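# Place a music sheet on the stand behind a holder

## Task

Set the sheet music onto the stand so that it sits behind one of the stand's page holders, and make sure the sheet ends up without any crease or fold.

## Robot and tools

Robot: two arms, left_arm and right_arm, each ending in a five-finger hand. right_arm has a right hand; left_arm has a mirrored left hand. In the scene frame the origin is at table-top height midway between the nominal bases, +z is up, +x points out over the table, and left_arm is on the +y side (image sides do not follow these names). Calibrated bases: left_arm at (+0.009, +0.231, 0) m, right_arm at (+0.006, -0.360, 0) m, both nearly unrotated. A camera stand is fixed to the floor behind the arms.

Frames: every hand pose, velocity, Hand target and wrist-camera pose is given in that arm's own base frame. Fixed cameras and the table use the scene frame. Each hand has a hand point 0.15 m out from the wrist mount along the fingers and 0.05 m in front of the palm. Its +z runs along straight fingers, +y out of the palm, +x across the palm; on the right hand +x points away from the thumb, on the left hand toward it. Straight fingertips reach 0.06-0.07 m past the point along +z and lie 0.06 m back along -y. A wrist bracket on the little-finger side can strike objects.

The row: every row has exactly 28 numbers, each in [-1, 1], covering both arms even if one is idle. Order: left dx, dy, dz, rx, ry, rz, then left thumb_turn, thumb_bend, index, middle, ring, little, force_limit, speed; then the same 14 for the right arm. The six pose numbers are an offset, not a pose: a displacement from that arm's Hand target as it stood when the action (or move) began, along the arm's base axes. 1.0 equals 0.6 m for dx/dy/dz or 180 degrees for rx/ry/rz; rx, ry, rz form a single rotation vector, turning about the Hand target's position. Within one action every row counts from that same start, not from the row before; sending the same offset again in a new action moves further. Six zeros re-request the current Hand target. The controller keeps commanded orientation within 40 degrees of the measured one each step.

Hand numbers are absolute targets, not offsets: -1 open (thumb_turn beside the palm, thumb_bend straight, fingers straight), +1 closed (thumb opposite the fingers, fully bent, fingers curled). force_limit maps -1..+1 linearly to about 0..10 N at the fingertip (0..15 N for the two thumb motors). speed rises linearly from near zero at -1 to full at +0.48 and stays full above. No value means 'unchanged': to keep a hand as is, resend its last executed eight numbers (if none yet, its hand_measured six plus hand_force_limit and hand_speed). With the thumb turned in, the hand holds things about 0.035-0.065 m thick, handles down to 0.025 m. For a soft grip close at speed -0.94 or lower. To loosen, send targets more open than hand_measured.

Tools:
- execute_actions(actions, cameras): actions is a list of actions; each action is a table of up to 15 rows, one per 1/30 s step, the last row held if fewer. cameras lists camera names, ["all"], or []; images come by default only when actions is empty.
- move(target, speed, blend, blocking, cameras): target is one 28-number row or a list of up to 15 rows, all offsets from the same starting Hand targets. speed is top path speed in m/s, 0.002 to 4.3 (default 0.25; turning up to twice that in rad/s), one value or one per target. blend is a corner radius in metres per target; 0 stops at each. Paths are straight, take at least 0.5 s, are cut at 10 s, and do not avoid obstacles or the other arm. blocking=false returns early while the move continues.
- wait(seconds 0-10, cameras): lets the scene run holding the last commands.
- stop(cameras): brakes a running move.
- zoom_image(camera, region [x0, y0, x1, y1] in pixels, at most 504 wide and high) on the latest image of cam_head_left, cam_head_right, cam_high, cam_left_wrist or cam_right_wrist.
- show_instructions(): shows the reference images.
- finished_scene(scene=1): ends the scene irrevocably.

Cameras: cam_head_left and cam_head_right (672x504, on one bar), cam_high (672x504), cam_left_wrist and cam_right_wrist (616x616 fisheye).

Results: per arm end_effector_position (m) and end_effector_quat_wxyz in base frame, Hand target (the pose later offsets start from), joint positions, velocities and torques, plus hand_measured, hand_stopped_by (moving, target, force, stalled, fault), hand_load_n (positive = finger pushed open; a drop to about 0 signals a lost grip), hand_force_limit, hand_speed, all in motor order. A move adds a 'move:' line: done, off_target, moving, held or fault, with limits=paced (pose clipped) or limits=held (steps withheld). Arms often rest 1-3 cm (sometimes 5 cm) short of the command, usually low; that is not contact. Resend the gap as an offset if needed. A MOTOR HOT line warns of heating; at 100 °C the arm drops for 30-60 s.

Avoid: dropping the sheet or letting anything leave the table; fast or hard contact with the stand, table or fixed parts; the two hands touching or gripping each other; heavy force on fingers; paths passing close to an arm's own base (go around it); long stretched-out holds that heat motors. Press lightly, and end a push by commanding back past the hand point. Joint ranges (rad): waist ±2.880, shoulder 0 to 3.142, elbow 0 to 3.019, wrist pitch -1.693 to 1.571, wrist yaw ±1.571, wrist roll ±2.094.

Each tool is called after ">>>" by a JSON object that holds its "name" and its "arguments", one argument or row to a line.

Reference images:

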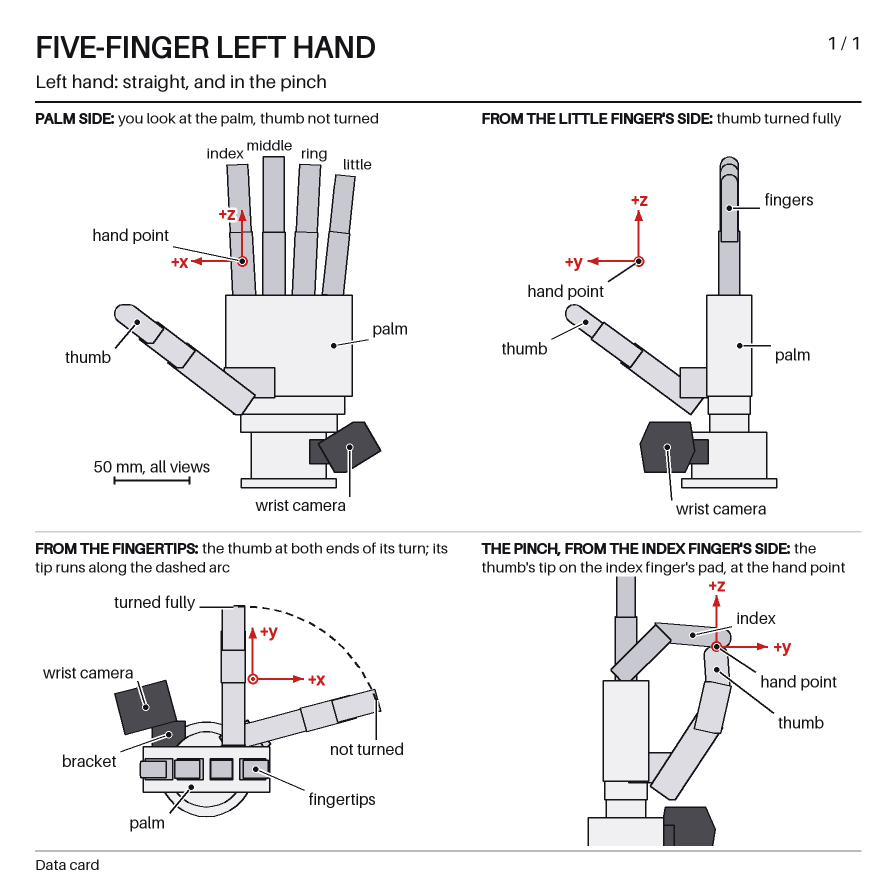

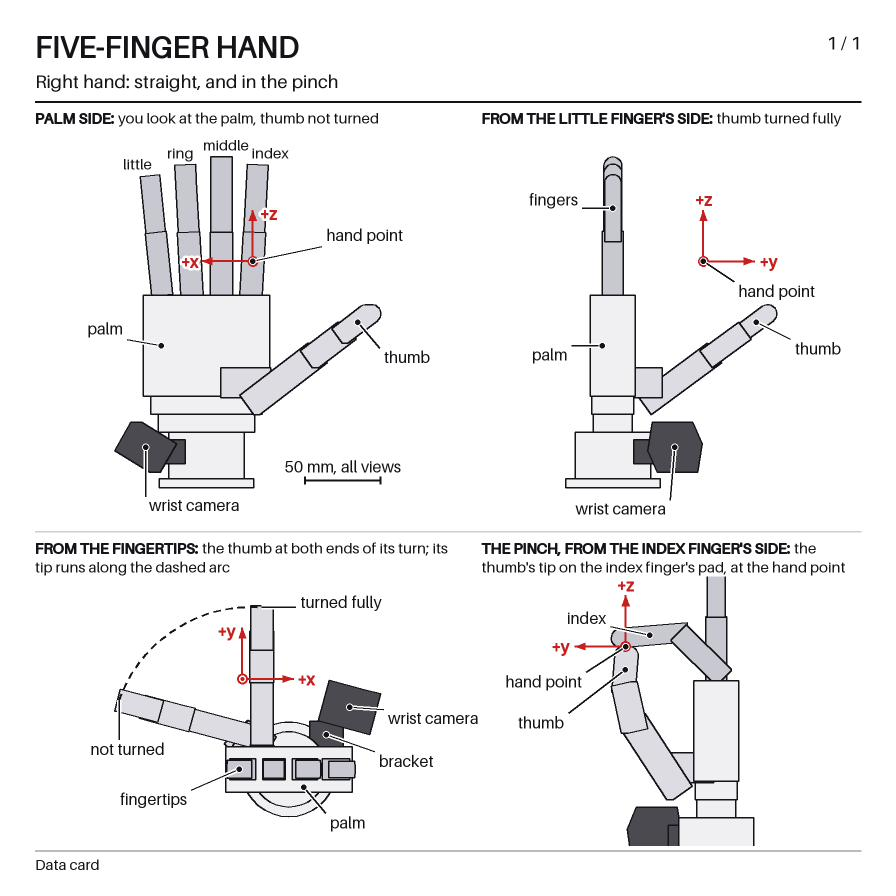

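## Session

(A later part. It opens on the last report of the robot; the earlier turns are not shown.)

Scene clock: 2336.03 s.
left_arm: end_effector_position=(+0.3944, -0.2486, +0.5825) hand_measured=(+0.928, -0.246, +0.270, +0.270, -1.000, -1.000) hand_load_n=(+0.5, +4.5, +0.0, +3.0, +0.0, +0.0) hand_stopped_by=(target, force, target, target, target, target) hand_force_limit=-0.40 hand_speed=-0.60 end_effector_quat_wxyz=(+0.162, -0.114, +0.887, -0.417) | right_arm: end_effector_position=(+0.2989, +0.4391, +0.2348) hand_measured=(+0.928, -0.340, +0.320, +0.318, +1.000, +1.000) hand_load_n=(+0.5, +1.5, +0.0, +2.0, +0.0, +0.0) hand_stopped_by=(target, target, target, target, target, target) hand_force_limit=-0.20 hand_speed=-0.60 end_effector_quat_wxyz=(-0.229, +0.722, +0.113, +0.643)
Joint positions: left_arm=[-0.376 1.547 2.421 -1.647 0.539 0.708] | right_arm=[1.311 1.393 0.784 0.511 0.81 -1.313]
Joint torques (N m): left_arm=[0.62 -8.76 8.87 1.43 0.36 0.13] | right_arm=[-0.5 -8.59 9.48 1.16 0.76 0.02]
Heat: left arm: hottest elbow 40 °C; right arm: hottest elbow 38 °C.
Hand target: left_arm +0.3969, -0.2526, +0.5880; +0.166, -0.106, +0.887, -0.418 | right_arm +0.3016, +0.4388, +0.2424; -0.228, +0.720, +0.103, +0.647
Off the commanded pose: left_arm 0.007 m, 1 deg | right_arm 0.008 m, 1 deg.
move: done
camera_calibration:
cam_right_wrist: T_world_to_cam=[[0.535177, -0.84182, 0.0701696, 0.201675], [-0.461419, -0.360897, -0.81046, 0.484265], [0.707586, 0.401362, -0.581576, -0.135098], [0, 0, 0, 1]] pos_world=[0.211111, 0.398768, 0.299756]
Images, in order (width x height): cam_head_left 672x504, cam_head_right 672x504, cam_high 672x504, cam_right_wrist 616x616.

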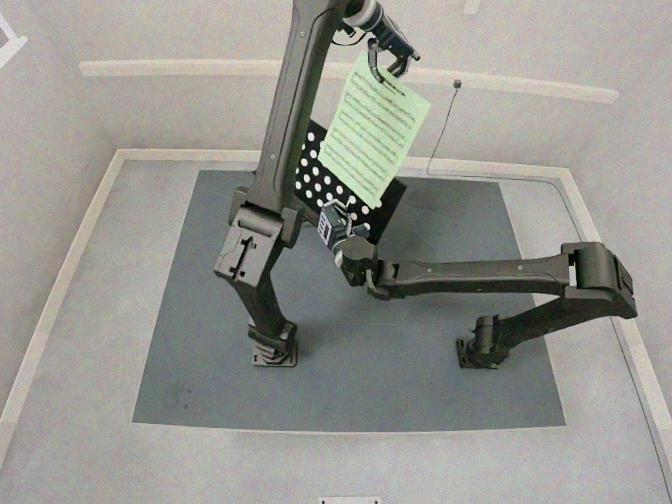

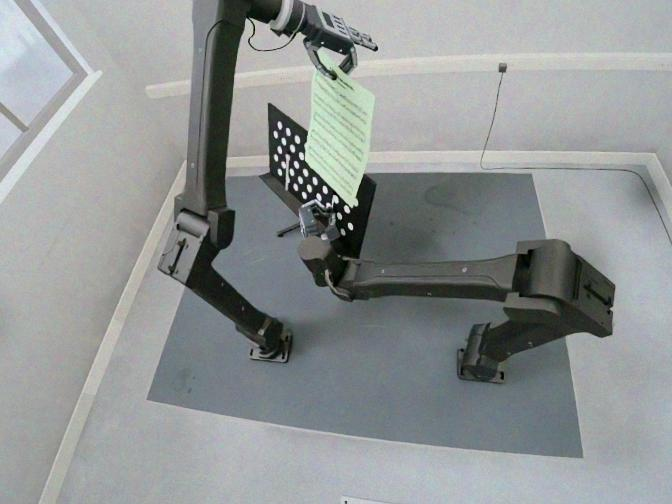

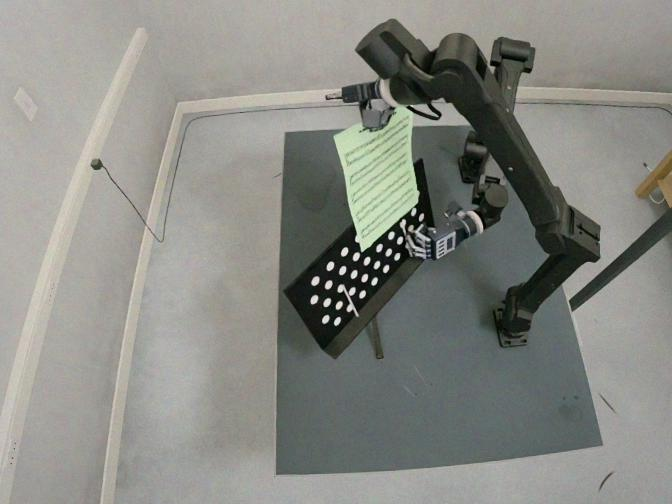

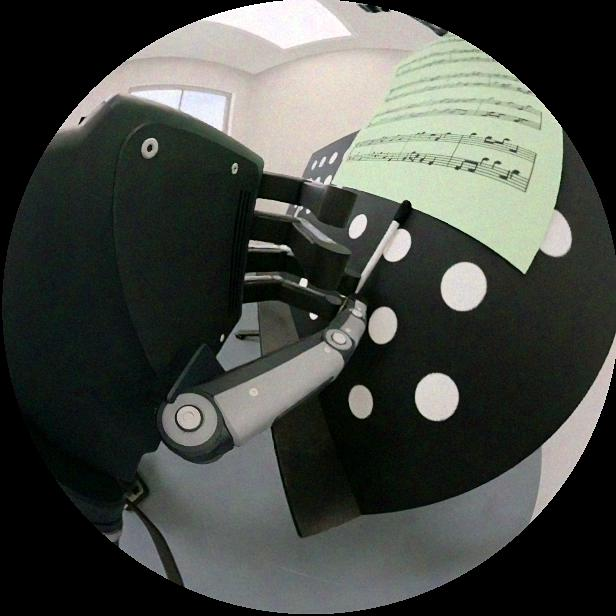

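>>> {"name": "move", "arguments": {
  "target": [0,0,0,0,0,0,0.928,-0.1,0.27,0.27,-1,-1,-0.4,-0.6,-0.0228,0.0209,0.0124,0,0,0,0.928,-0.34,0.32,0.32,1,1,-0.2,-0.6],
  "speed": 0.04,
  "cameras": ["cam_right_wrist","cam_head_right","cam_high"]
}}

>>> {"name": "zoom_image", "arguments": {
  "camera": "cam_high",
  "region": [380, 200, 440, 260]
}}

>>> {"name": "zoom_image", "arguments": {
  "camera": "cam_head_right",
  "region": [300, 180, 360, 240]
}}

>>> {"name": "zoom_image", "arguments": {
  "camera": "cam_right_wrist",
  "region": [300, 180, 440, 320]
}}

Scene clock: 2362.00 s.
left_arm: end_effector_position=(+0.3944, -0.2486, +0.5825) hand_measured=(+0.928, -0.246, +0.270, +0.270, -1.000, -1.000) hand_load_n=(+0.5, +4.0, +0.0, +3.0, +0.0, +0.0) hand_stopped_by=(target, force, target, target, target, target) hand_force_limit=-0.40 hand_speed=-0.60 end_effector_quat_wxyz=(+0.162, -0.114, +0.887, -0.417) | right_arm: end_effector_position=(+0.2892, +0.4355, +0.2315) hand_measured=(+0.928, -0.340, +0.320, +0.318, +1.000, +1.000) hand_load_n=(+0.5, +1.5, +0.0, +2.0, +0.0, +0.0) hand_stopped_by=(target, target, target, target, target, target) hand_force_limit=-0.20 hand_speed=-0.60 end_effector_quat_wxyz=(-0.212, +0.726, +0.113, +0.644)
Joint positions: left_arm=[-0.376 1.547 2.421 -1.647 0.539 0.708] | right_arm=[1.337 1.393 0.784 0.485 0.861 -1.312]
Joint torques (N m): left_arm=[0.62 -8.82 8.85 1.44 0.35 0.12] | right_arm=[0.38 -8.06 11.96 1.11 0.33 0.06]
Heat: left arm: hottest elbow 40 °C; right arm: hottest elbow 38 °C.
Hand target: left_arm +0.3969, -0.2526, +0.5880; +0.166, -0.106, +0.887, -0.418 | right_arm +0.2879, +0.4513, +0.2498; -0.228, +0.721, +0.103, +0.647
Off the commanded pose: left_arm 0.007 m, 1 deg | right_arm 0.024 m, 2 deg.
move: off_target (right_arm)
camera_calibration:
cam_right_wrist: T_world_to_cam=[[0.515156, -0.852152, 0.0919258, 0.209284], [-0.471256, -0.3712, -0.80008, 0.480707], [0.715913, 0.368846, -0.592808, -0.114371], [0, 0, 0, 1]] pos_world=[0.200602, 0.398965, 0.297566]
Images, in order (width x height): cam_head_right 672x504, cam_high 672x504, cam_right_wrist 616x616.

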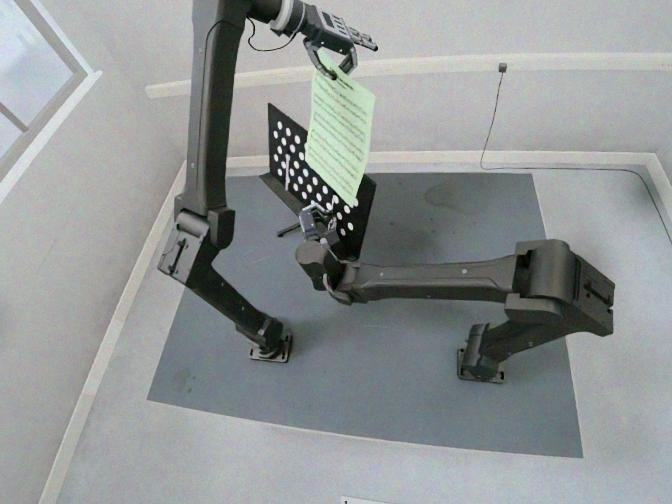

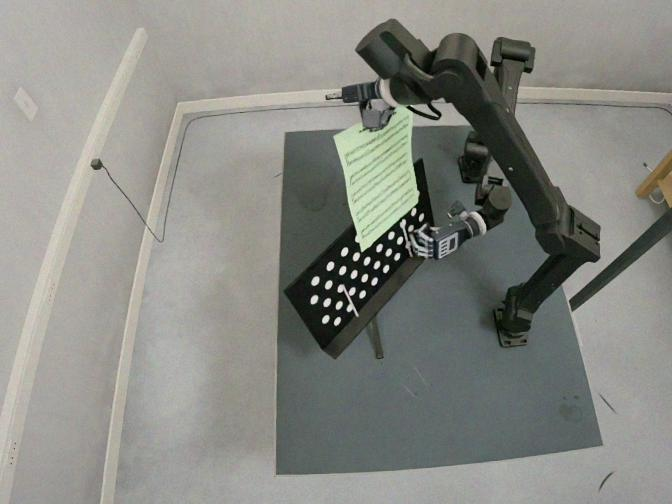

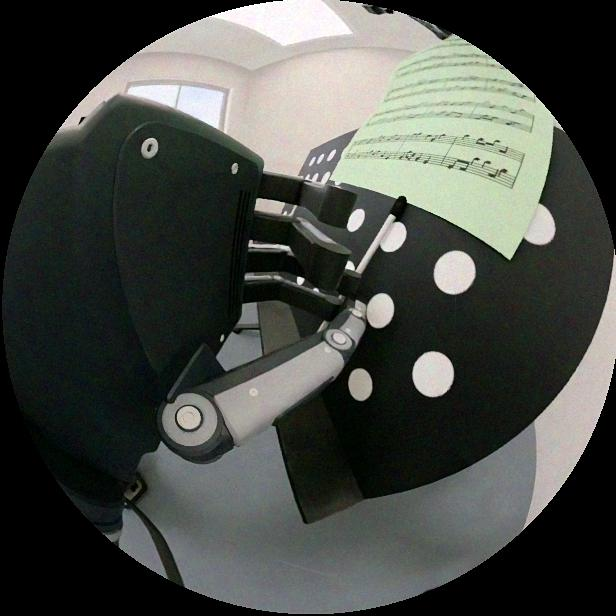

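Scaled by 8.400 from the camera's 672x504 image, which has a finer 960x720 frame.

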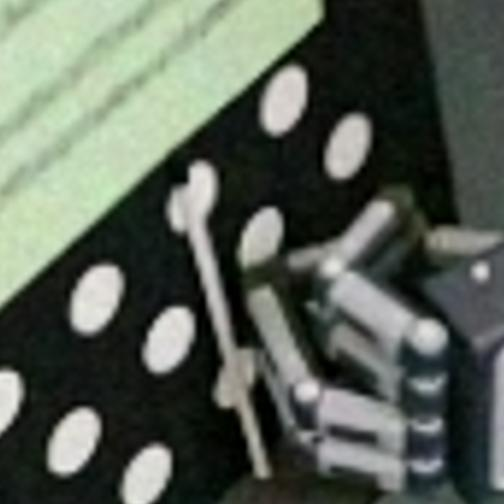

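Scaled by 8.400 from the camera's 672x504 image, which has a finer 960x720 frame.

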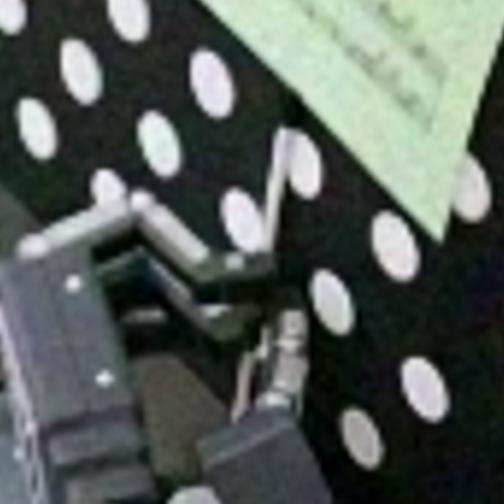

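Scaled by 3.600 from the camera's 616x616 image, which has a finer 880x880 frame.

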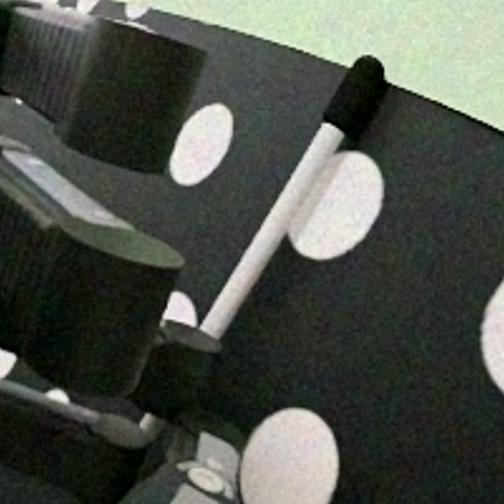

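>>> {"name": "move", "arguments": {
  "target": [
    [0,0,0,0,0,0,0.928,-0.1,0.27,0.27,-1,-1,-0.4,-0.6,0,0,0,0,0,0,0.928,-0.34,0.0,0.0,1,1,-0.2,-0.6],
    [0,0,0,0,0,0,0.928,-0.1,0.27,0.27,-1,-1,-0.4,-0.6,0,0,0,0,0,0,0.928,0.0,0.0,0.0,1,1,-0.2,-0.6],
    [0,0,0,0,0,0,0.928,-0.1,0.27,0.27,-1,-1,-0.4,-0.6,0,0,0,0,0,0,0.928,0.0,0.4,0.4,1,1,-0.4,-0.8]
  ],
  "speed": 0.04,
  "cameras": ["cam_right_wrist","cam_head_right","cam_high"]
}}

>>> {"name": "zoom_image", "arguments": {
  "camera": "cam_right_wrist",
  "region": [220, 160, 440, 380]
}}

>>> {"name": "zoom_image", "arguments": {
  "camera": "cam_high",
  "region": [380, 200, 440, 260]
}}

Scene clock: 2440.60 s.
left_arm: end_effector_position=(+0.3944, -0.2486, +0.5825) hand_measured=(+0.928, -0.246, +0.270, +0.270, -1.000, -1.000) hand_load_n=(+0.5, +4.5, +0.0, +3.5, -0.5, +0.0) hand_stopped_by=(target, force, target, target, target, target) hand_force_limit=-0.40 hand_speed=-0.60 end_effector_quat_wxyz=(+0.162, -0.114, +0.887, -0.417) | right_arm: end_effector_position=(+0.2880, +0.4361, +0.2314) hand_measured=(+0.928, +0.000, +0.238, +0.236, +1.000, +1.000) hand_load_n=(+0.0, +1.0, +5.0, +7.5, +0.0, +0.0) hand_stopped_by=(target, target, force, force, target, target) hand_force_limit=-0.40 hand_speed=-0.80 end_effector_quat_wxyz=(-0.213, +0.726, +0.113, +0.643)
Joint positions: left_arm=[-0.376 1.547 2.421 -1.647 0.539 0.708] | right_arm=[1.34 1.393 0.784 0.484 0.862 -1.311]
Joint torques (N m): left_arm=[0.62 -8.76 8.87 1.43 0.35 0.12] | right_arm=[0.15 -7.94 12.01 1.1 0.32 0.06]
Heat: left arm: hottest elbow 41 °C; right arm: hottest elbow 41 °C.
Hand target: left_arm +0.3969, -0.2526, +0.5880; +0.166, -0.106, +0.887, -0.418 | right_arm +0.2880, +0.4513, +0.2499; -0.228, +0.720, +0.103, +0.647
Off the commanded pose: left_arm 0.007 m, 1 deg | right_arm 0.024 m, 2 deg.
move: off_target (right_arm); target 2's new numbers were sent with right_arm's hand 0.024 m and 2 deg from that target; target 3's new numbers were sent with right_arm's hand 0.024 m and 2 deg from that target
camera_calibration:
cam_right_wrist: T_world_to_cam=[[0.516779, -0.851214, 0.0915076, 0.209701], [-0.470876, -0.371874, -0.799991, 0.480541], [0.714993, 0.37033, -0.592993, -0.114122], [0, 0, 0, 1]] pos_world=[0.199503, 0.399464, 0.297566]
Images, in order (width x height): cam_head_right 672x504, cam_high 672x504, cam_right_wrist 616x616.

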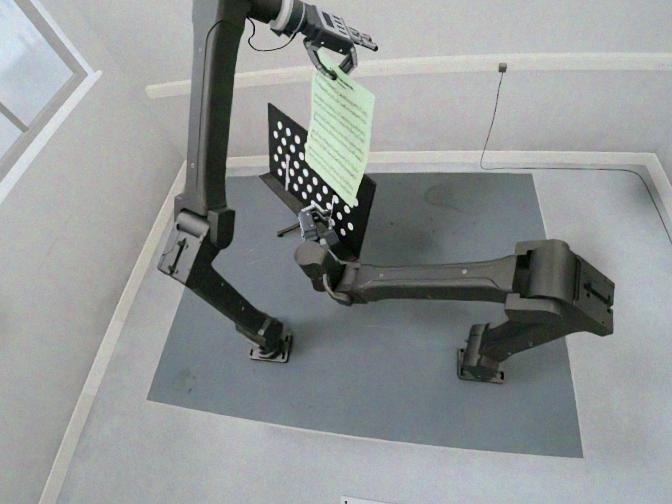

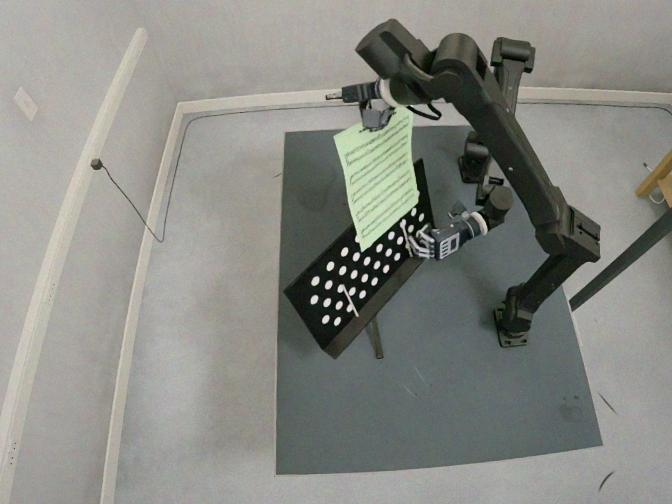

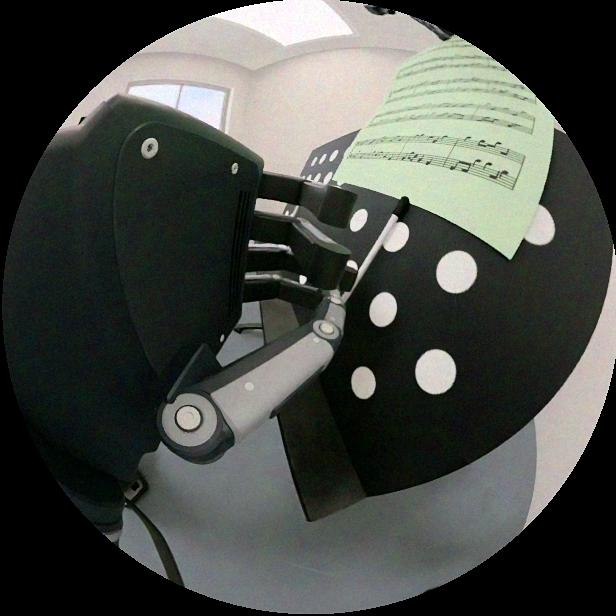

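Scaled by 2.291 from the camera's 616x616 image, which has a finer 880x880 frame.

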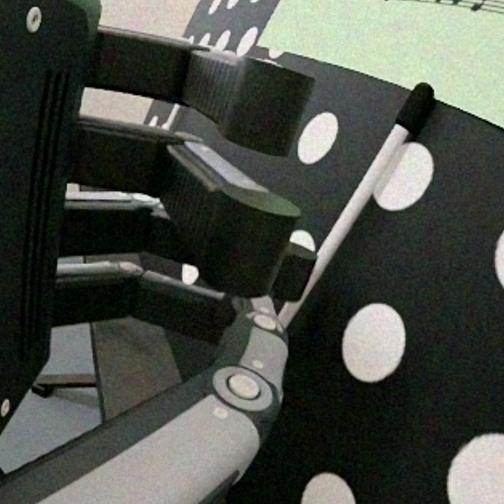

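Scaled by 8.400 from the camera's 672x504 image, which has a finer 960x720 frame.

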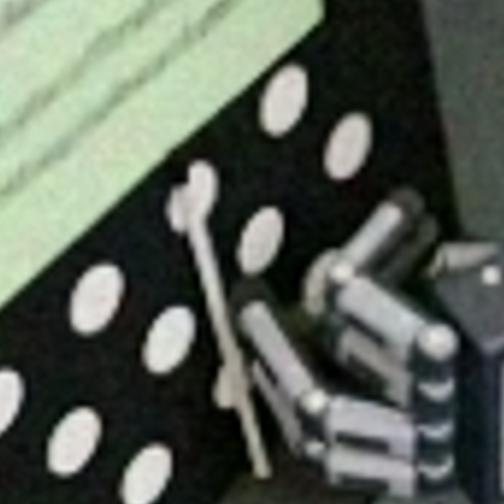

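>>> {"name": "move", "arguments": {
  "target": [0,0,0,0,0,0,0.928,-0.1,0.27,0.27,-1,-1,-0.4,-0.6,-0.005,0.003,0.025,0.0121,-0.0112,0.0412,0.928,-0.08,0.08,0.08,1,1,-0.2,-0.6],
  "speed": 0.06,
  "cameras": ["cam_right_wrist","cam_high"]
}}

>>> {"name": "zoom_image", "arguments": {
  "camera": "cam_right_wrist",
  "region": [220, 160, 440, 380]
}}

Scene clock: 2488.37 s.
left_arm: end_effector_position=(+0.3944, -0.2486, +0.5825) hand_measured=(+0.928, -0.246, +0.270, +0.270, -1.000, -1.000) hand_load_n=(+0.5, +4.5, +0.0, +3.0, +0.0, +0.0) hand_stopped_by=(target, force, target, target, target, target) hand_force_limit=-0.40 hand_speed=-0.60 end_effector_quat_wxyz=(+0.162, -0.114, +0.887, -0.417) | right_arm: end_effector_position=(+0.2802, +0.4575, +0.2560) hand_measured=(+0.928, -0.080, +0.080, +0.080, +1.000, +1.000) hand_load_n=(+0.0, +0.0, +0.0, +0.0, +0.0, +0.0) hand_stopped_by=(target, target, target, target, target, target) hand_force_limit=-0.20 hand_speed=-0.60 end_effector_quat_wxyz=(-0.277, +0.703, +0.149, +0.638)
Joint positions: left_arm=[-0.376 1.547 2.421 -1.647 0.539 0.708] | right_arm=[1.338 1.348 0.775 0.53 0.719 -1.342]
Joint torques (N m): left_arm=[0.67 -8.82 8.84 1.43 0.35 0.12] | right_arm=[-1.08 -8.88 8.28 2.43 0.11 -0.09]
Heat: left arm: hottest elbow 41 °C; right arm: hottest elbow 42 °C.
Hand target: left_arm +0.3969, -0.2526, +0.5880; +0.166, -0.106, +0.887, -0.418 | right_arm +0.2849, +0.4530, +0.2648; -0.281, +0.696, +0.141, +0.645
Off the commanded pose: left_arm 0.007 m, 1 deg | right_arm 0.011 m, 2 deg.
move: off_target (right_arm)
camera_calibration:
cam_right_wrist: T_world_to_cam=[[0.630987, -0.773562, 0.0587939, 0.170469], [-0.397903, -0.38776, -0.831454, 0.499368], [0.665979, 0.501242, -0.552474, -0.158458], [0, 0, 0, 1]] pos_world=[0.196666, 0.404929, 0.317635]
Images, in order (width x height): cam_high 672x504, cam_right_wrist 616x616.

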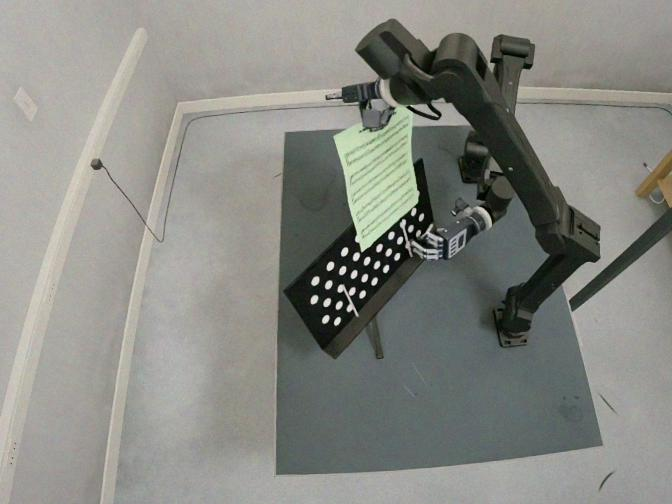

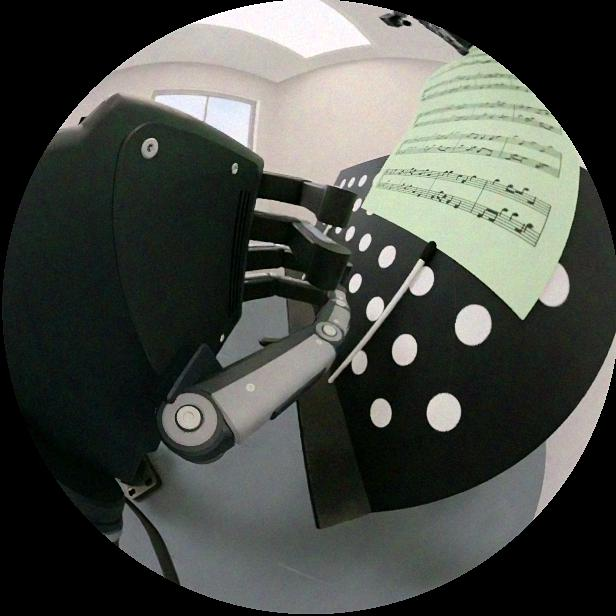

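Scaled by 2.291 from the camera's 616x616 image, which has a finer 880x880 frame.

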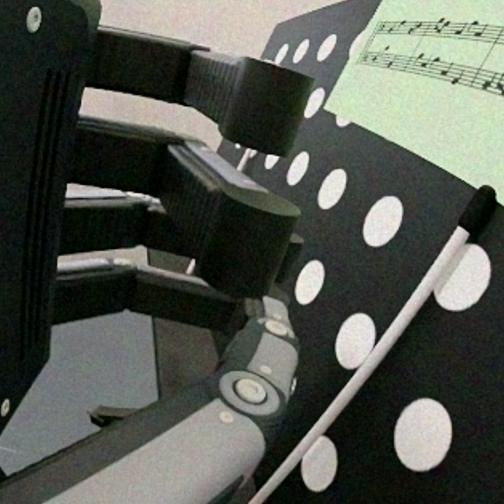

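>>> {"name": "move", "arguments": {
  "target": [0,0,0,0,0,0,0.928,-0.1,0.27,0.27,-1,-1,-0.4,-0.6,0.024,-0.0327,-0.0173,0,0,0,0.928,-0.08,0.08,0.08,1,1,-0.2,-0.6],
  "speed": 0.06,
  "cameras": ["cam_right_wrist","cam_head_right"]
}}

>>> {"name": "zoom_image", "arguments": {
  "camera": "cam_right_wrist",
  "region": [260, 160, 460, 360]
}}

Scene clock: 2499.40 s.
left_arm: end_effector_position=(+0.3944, -0.2486, +0.5825) hand_measured=(+0.928, -0.246, +0.270, +0.270, -1.000, -1.000) hand_load_n=(+0.5, +4.5, +0.0, +3.5, +0.0, +0.0) hand_stopped_by=(target, force, target, target, target, target) hand_force_limit=-0.40 hand_speed=-0.60 end_effector_quat_wxyz=(+0.162, -0.114, +0.887, -0.417) | right_arm: end_effector_position=(+0.2957, +0.4376, +0.2453) hand_measured=(+0.928, -0.080, +0.080, +0.080, +1.000, +1.000) hand_load_n=(+0.0, +0.0, -0.5, +0.0, +0.0, +0.0) hand_stopped_by=(target, target, target, target, target, target) hand_force_limit=-0.20 hand_speed=-0.60 end_effector_quat_wxyz=(-0.277, +0.703, +0.149, +0.638)
Joint positions: left_arm=[-0.376 1.547 2.421 -1.647 0.539 0.708] | right_arm=[1.287 1.326 0.722 0.561 0.669 -1.343]
Joint torques (N m): left_arm=[0.62 -8.76 8.88 1.44 0.36 0.12] | right_arm=[-1.03 -8.64 8.1 2.5 0.11 -0.09]
Heat: left arm: hottest elbow 41 °C; right arm: hottest elbow 42 °C.
Hand target: left_arm +0.3969, -0.2526, +0.5880; +0.166, -0.106, +0.887, -0.418 | right_arm +0.2995, +0.4334, +0.2545; -0.281, +0.696, +0.141, +0.645
Off the commanded pose: left_arm 0.007 m, 1 deg | right_arm 0.011 m, 2 deg.
move: off_target (right_arm)
camera_calibration:
cam_right_wrist: T_world_to_cam=[[0.629884, -0.774476, 0.0585853, 0.146704], [-0.399454, -0.387718, -0.830729, 0.489179], [0.666095, 0.499861, -0.553585, -0.16374], [0, 0, 0, 1]] pos_world=[0.212065, 0.385129, 0.307136]
Images, in order (width x height): cam_head_right 672x504, cam_right_wrist 616x616.

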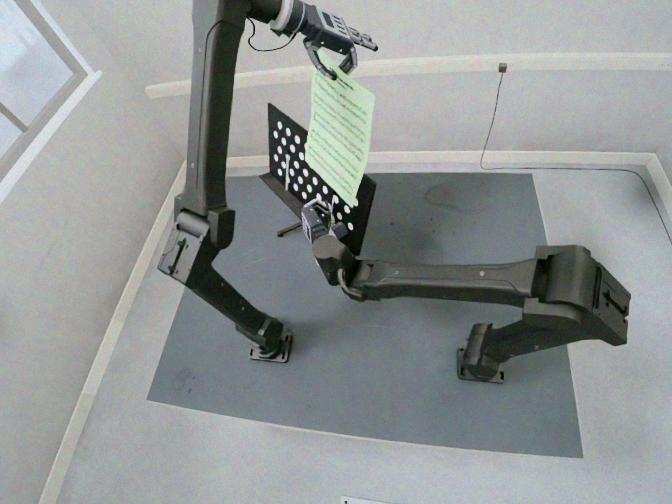

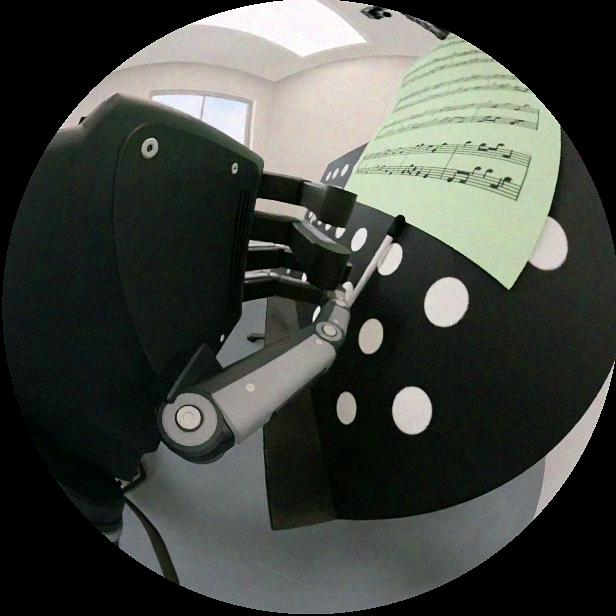

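Scaled by 2.520 from the camera's 616x616 image, which has a finer 880x880 frame.

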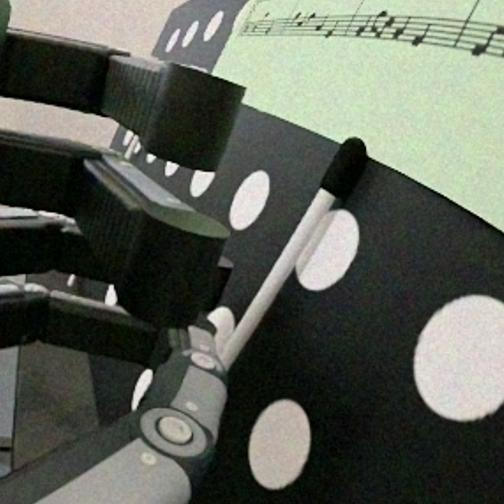

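>>> {"name": "move", "arguments": {
  "target": [0,0,0,0,0,0,0.928,-0.1,0.27,0.27,-1,-1,-0.4,-0.6,0.0097,-0.0089,-0.0053,0,0,0,0.928,-0.08,0.08,0.08,1,1,-0.2,-0.6],
  "speed": 0.04,
  "cameras": ["cam_right_wrist","cam_head_right"]
}}

>>> {"name": "zoom_image", "arguments": {
  "camera": "cam_right_wrist",
  "region": [300, 200, 420, 320]
}}

Scene clock: 2513.67 s.
left_arm: end_effector_position=(+0.3944, -0.2486, +0.5825) hand_measured=(+0.928, -0.246, +0.270, +0.270, -1.000, -1.000) hand_load_n=(+0.5, +4.5, +0.0, +3.5, +0.0, +0.0) hand_stopped_by=(target, force, target, target, target, target) hand_force_limit=-0.40 hand_speed=-0.60 end_effector_quat_wxyz=(+0.162, -0.114, +0.887, -0.417) | right_arm: end_effector_position=(+0.3012, +0.4325, +0.2418) hand_measured=(+0.928, -0.080, +0.080, +0.080, +1.000, +1.000) hand_load_n=(+0.5, +0.0, +0.0, +0.0, +0.0, +0.0) hand_stopped_by=(target, target, target, target, target, target) hand_force_limit=-0.20 hand_speed=-0.60 end_effector_quat_wxyz=(-0.277, +0.704, +0.149, +0.637)
Joint positions: left_arm=[-0.376 1.547 2.421 -1.647 0.539 0.708] | right_arm=[1.269 1.323 0.709 0.571 0.65 -1.343]
Joint torques (N m): left_arm=[0.62 -8.82 8.88 1.43 0.35 0.13] | right_arm=[-1.03 -8.53 8.12 2.48 0.11 -0.09]
Heat: left arm: hottest elbow 41 °C; right arm: hottest elbow 41 °C.
Hand target: left_arm +0.3969, -0.2526, +0.5880; +0.166, -0.106, +0.887, -0.418 | right_arm +0.3053, +0.4280, +0.2511; -0.281, +0.696, +0.141, +0.645
Off the commanded pose: left_arm 0.007 m, 1 deg | right_arm 0.011 m, 2 deg.
move: off_target (right_arm)
camera_calibration:
cam_right_wrist: T_world_to_cam=[[0.63083, -0.773714, 0.0584792, 0.138967], [-0.399558, -0.388527, -0.830301, 0.486731], [0.665136, 0.500413, -0.554238, -0.166661], [0, 0, 0, 1]] pos_world=[0.217665, 0.380028, 0.303637]
Images, in order (width x height): cam_head_right 672x504, cam_right_wrist 616x616.

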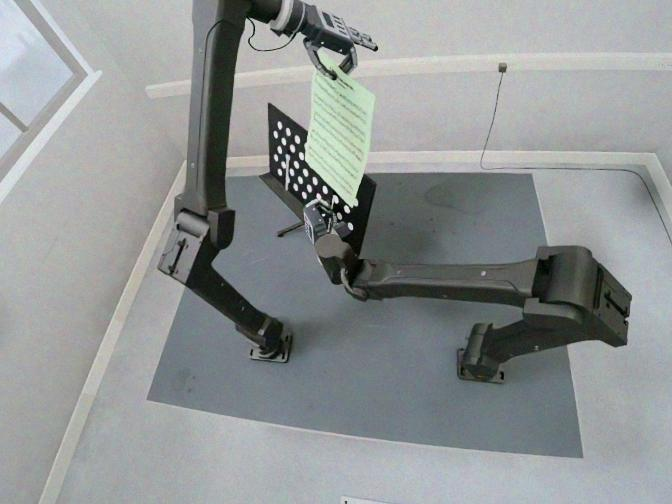

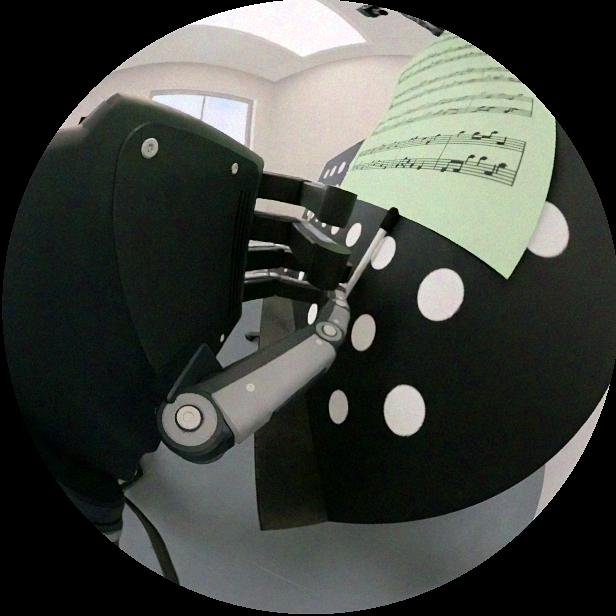

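Scaled by 4.200 from the camera's 616x616 image, which has a finer 880x880 frame.

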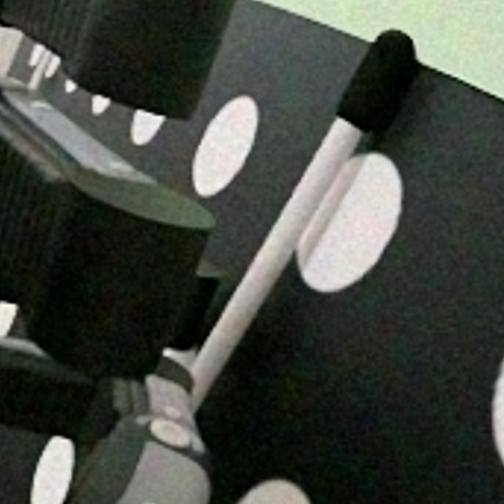

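>>> {"name": "move", "arguments": {
  "target": [0,0,0,0,0,0,0.928,-0.1,0.27,0.27,-1,-1,-0.4,-0.6,0,0,0,0.0376,0.0409,0,0.928,-0.08,0.08,0.08,1,1,-0.2,-0.6],
  "speed": 0.06,
  "cameras": ["cam_right_wrist","cam_high"]
}}

>>> {"name": "zoom_image", "arguments": {
  "camera": "cam_right_wrist",
  "region": [300, 200, 420, 320]
}}

Scene clock: 2566.57 s.
left_arm: end_effector_position=(+0.3944, -0.2486, +0.5825) hand_measured=(+0.928, -0.246, +0.270, +0.270, -1.000, -1.000) hand_load_n=(+0.5, +4.0, +0.0, +3.0, +0.0, +0.0) hand_stopped_by=(target, force, target, target, target, target) hand_force_limit=-0.40 hand_speed=-0.60 end_effector_quat_wxyz=(+0.162, -0.114, +0.887, -0.417) | right_arm: end_effector_position=(+0.2975, +0.4306, +0.2424) hand_measured=(+0.928, -0.080, +0.080, +0.080, +1.000, +1.000) hand_load_n=(+0.0, +0.0, +0.0, +0.5, +0.0, +0.0) hand_stopped_by=(target, target, target, target, target, target) hand_force_limit=-0.20 hand_speed=-0.60 end_effector_quat_wxyz=(-0.329, +0.719, +0.098, +0.604)
Joint positions: left_arm=[-0.376 1.547 2.421 -1.647 0.539 0.708] | right_arm=[1.253 1.273 0.709 0.498 0.618 -1.168]
Joint torques (N m): left_arm=[0.67 -8.7 8.88 1.44 0.36 0.12] | right_arm=[-1.38 -7.59 9.87 1.01 0.28 0.11]
Heat: left arm: hottest elbow 41 °C; right arm: hottest elbow 40 °C.
Hand target: left_arm +0.3969, -0.2526, +0.5880; +0.166, -0.106, +0.887, -0.418 | right_arm +0.3052, +0.4281, +0.2511; -0.330, +0.719, +0.084, +0.606
Off the commanded pose: left_arm 0.007 m, 1 deg | right_arm 0.012 m, 2 deg.
move: off_target (right_arm)
camera_calibration:
cam_right_wrist: T_world_to_cam=[[0.634802, -0.765545, -0.104729, 0.17464], [-0.48879, -0.292892, -0.821765, 0.468354], [0.598424, 0.572849, -0.560119, -0.172855], [0, 0, 0, 1]] pos_world=[0.221505, 0.369892, 0.306348]
Images, in order (width x height): cam_high 672x504, cam_right_wrist 616x616.

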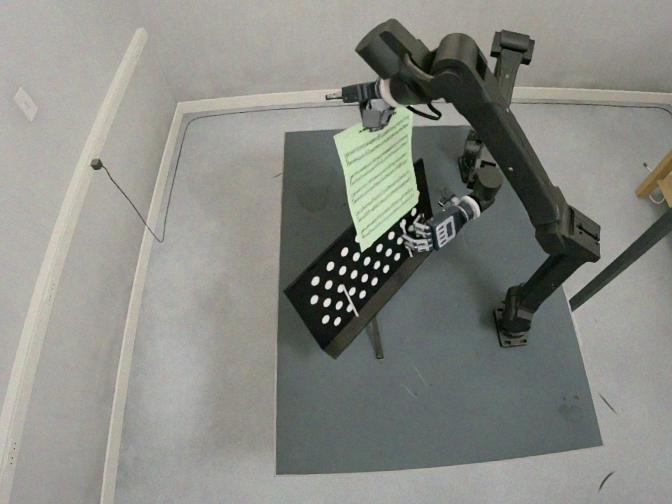

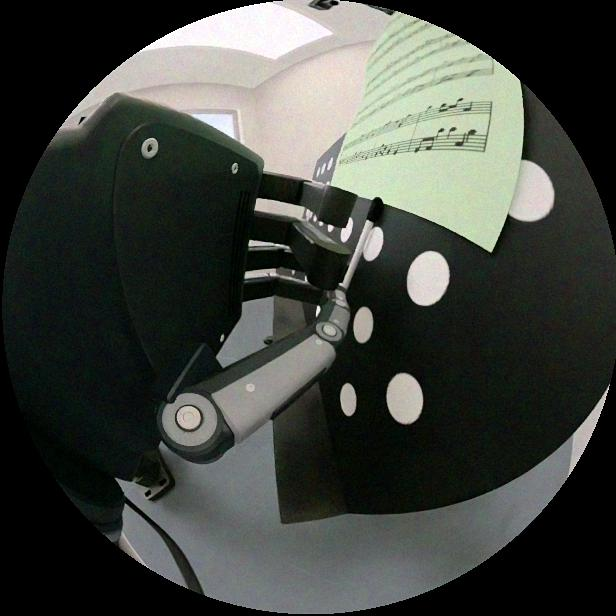

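Scaled by 4.200 from the camera's 616x616 image, which has a finer 880x880 frame.

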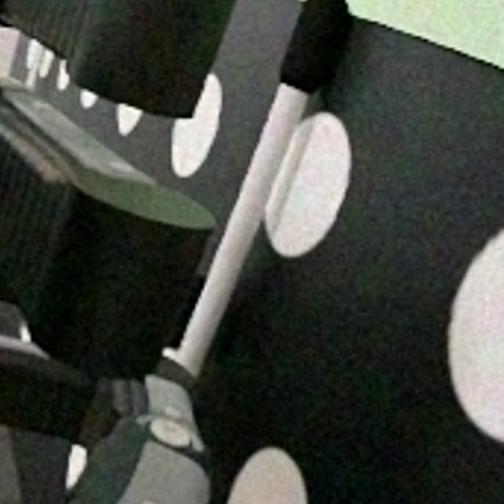

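>>> {"name": "move", "arguments": {
  "target": [0,0,0,0,0,0,0.928,-0.1,0.27,0.27,-1,-1,-0.4,-0.6,0.0135,-0.006,-0.0055,0,0,0,0.928,-0.08,0.08,0.08,1,1,-0.2,-0.6],
  "speed": 0.04,
  "cameras": ["cam_right_wrist","cam_high","cam_head_right"]
}}

>>> {"name": "zoom_image", "arguments": {
  "camera": "cam_right_wrist",
  "region": [300, 200, 420, 320]
}}

Scene clock: 2576.40 s.
left_arm: end_effector_position=(+0.3944, -0.2486, +0.5825) hand_measured=(+0.928, -0.246, +0.270, +0.270, -1.000, -1.000) hand_load_n=(+0.5, +4.5, +0.0, +3.0, +0.0, +0.0) hand_stopped_by=(target, force, target, target, target, target) hand_force_limit=-0.40 hand_speed=-0.60 end_effector_quat_wxyz=(+0.162, -0.114, +0.887, -0.417) | right_arm: end_effector_position=(+0.2996, +0.4324, +0.2423) hand_measured=(+0.928, -0.080, +0.080, +0.080, +1.000, +1.000) hand_load_n=(+0.5, +0.0, +0.0, -1.5, +0.0, +0.0) hand_stopped_by=(target, target, target, target, target, target) hand_force_limit=-0.20 hand_speed=-0.60 end_effector_quat_wxyz=(-0.335, +0.719, +0.102, +0.600)
Joint positions: left_arm=[-0.376 1.547 2.421 -1.647 0.539 0.708] | right_arm=[1.243 1.273 0.709 0.498 0.592 -1.165]
Joint torques (N m): left_arm=[0.62 -8.82 8.87 1.43 0.36 0.13] | right_arm=[-2.49 -7.12 9.32 1.48 0.39 0.08]
Heat: left arm: hottest elbow 41 °C; right arm: hottest elbow 40 °C.
Hand target: left_arm +0.3969, -0.2526, +0.5880; +0.166, -0.106, +0.887, -0.418 | right_arm +0.3133, +0.4245, +0.2479; -0.331, +0.719, +0.084, +0.606
Off the commanded pose: left_arm 0.007 m, 1 deg | right_arm 0.017 m, 2 deg.
move: off_target (right_arm)
camera_calibration:
cam_right_wrist: T_world_to_cam=[[0.646466, -0.75498, -0.109943, 0.167886], [-0.486891, -0.297309, -0.821307, 0.470991], [0.587383, 0.584477, -0.559793, -0.17692], [0, 0, 0, 1]] pos_world=[0.224708, 0.370186, 0.306248]
Images, in order (width x height): cam_head_right 672x504, cam_high 672x504, cam_right_wrist 616x616.

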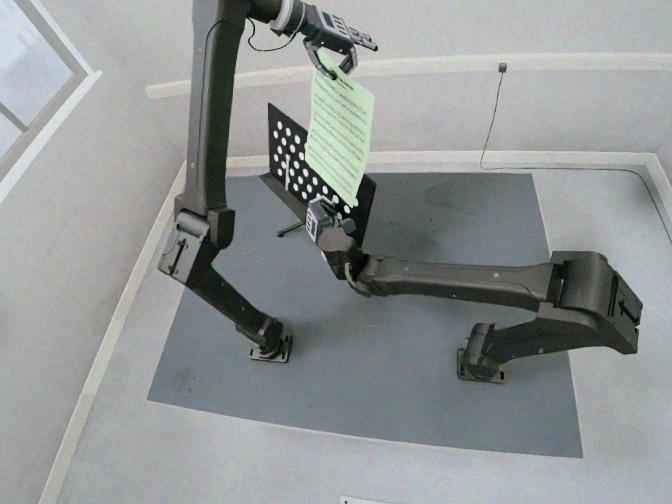

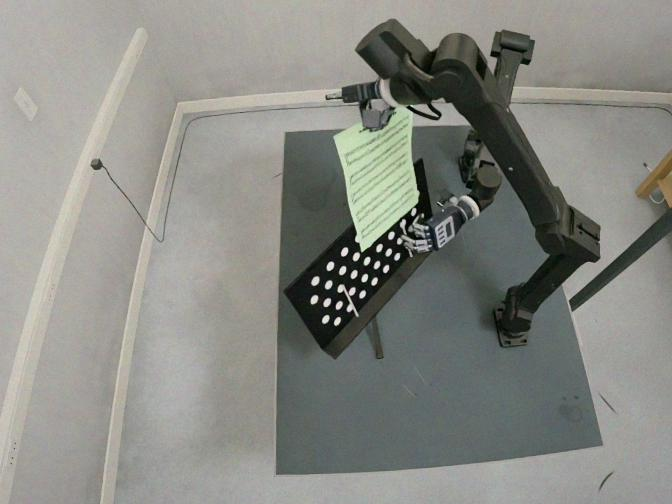

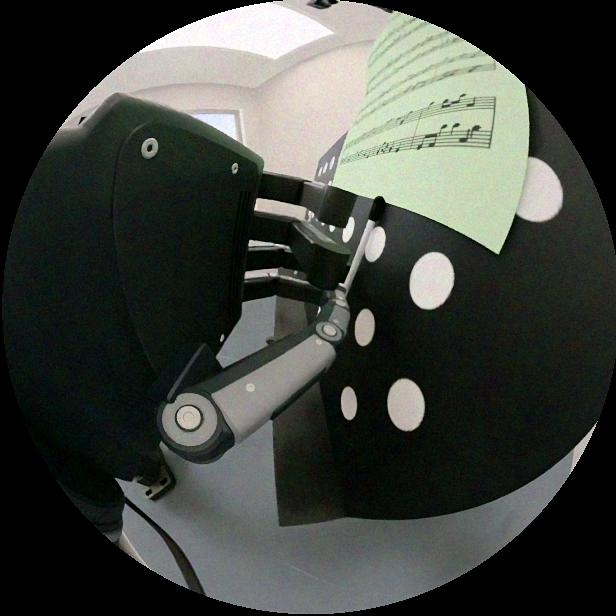

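Scaled by 4.200 from the camera's 616x616 image, which has a finer 880x880 frame.

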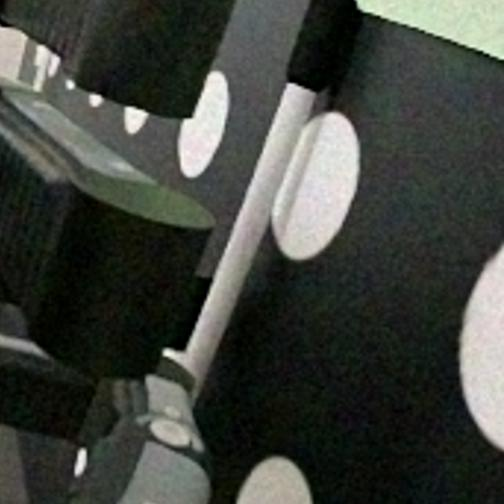

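>>> {"name": "move", "arguments": {
  "target": [0,0,0,0,0,0,0.928,-0.1,0.27,0.27,-1,-1,-0.4,-0.6,0.0034,-0.0031,-0.0055,0,0,0,0.928,-0.08,0.08,0.08,1,1,-0.2,-0.6],
  "speed": 0.04,
  "cameras": ["cam_right_wrist"]
}}

>>> {"name": "zoom_image", "arguments": {
  "camera": "cam_right_wrist",
  "region": [300, 200, 420, 320]
}}

Scene clock: 2606.30 s.
left_arm: end_effector_position=(+0.3944, -0.2486, +0.5825) hand_measured=(+0.928, -0.246, +0.270, +0.270, -1.000, -1.000) hand_load_n=(+0.5, +4.5, +0.0, +3.5, +0.0, +0.0) hand_stopped_by=(target, force, target, target, target, target) hand_force_limit=-0.40 hand_speed=-0.60 end_effector_quat_wxyz=(+0.162, -0.114, +0.887, -0.417) | right_arm: end_effector_position=(+0.3002, +0.4329, +0.2422) hand_measured=(+0.928, -0.080, +0.080, +0.080, +1.000, +1.000) hand_load_n=(+0.5, +0.0, +0.0, -2.0, +0.0, +0.0) hand_stopped_by=(target, target, target, target, target, target) hand_force_limit=-0.20 hand_speed=-0.60 end_effector_quat_wxyz=(-0.337, +0.719, +0.103, +0.599)
Joint positions: left_arm=[-0.376 1.547 2.421 -1.647 0.539 0.708] | right_arm=[1.24 1.273 0.709 0.498 0.584 -1.165]
Joint torques (N m): left_arm=[0.67 -8.76 8.87 1.42 0.35 0.12] | right_arm=[-2.67 -7.12 8.73 1.94 0.46 0.07]
Heat: left arm: hottest elbow 41 °C; right arm: hottest elbow 40 °C.
Hand target: left_arm +0.3969, -0.2526, +0.5880; +0.166, -0.106, +0.887, -0.418 | right_arm +0.3153, +0.4226, +0.2446; -0.331, +0.719, +0.084, +0.606
Off the commanded pose: left_arm 0.007 m, 1 deg | right_arm 0.018 m, 2 deg.
move: off_target (right_arm)
camera_calibration:
cam_right_wrist: T_world_to_cam=[[0.650062, -0.75175, -0.110867, 0.165664], [-0.486107, -0.299263, -0.821061, 0.47201], [0.584054, 0.587634, -0.55997, -0.177987], [0, 0, 0, 1]] pos_world=[0.225709, 0.370384, 0.306248]
Images, in order (width x height): cam_right_wrist 616x616.

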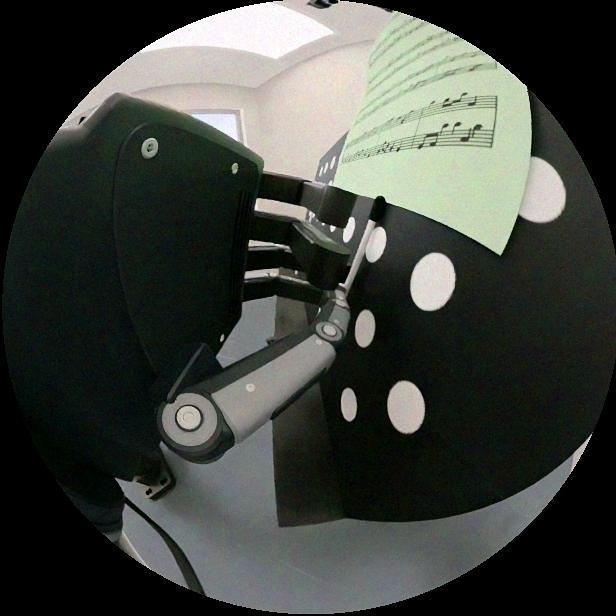

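Scaled by 4.200 from the camera's 616x616 image, which has a finer 880x880 frame.

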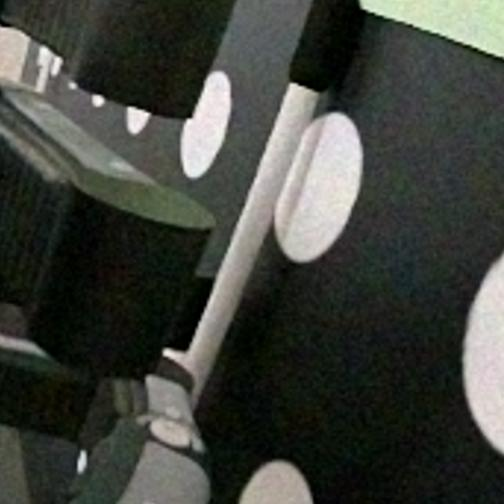

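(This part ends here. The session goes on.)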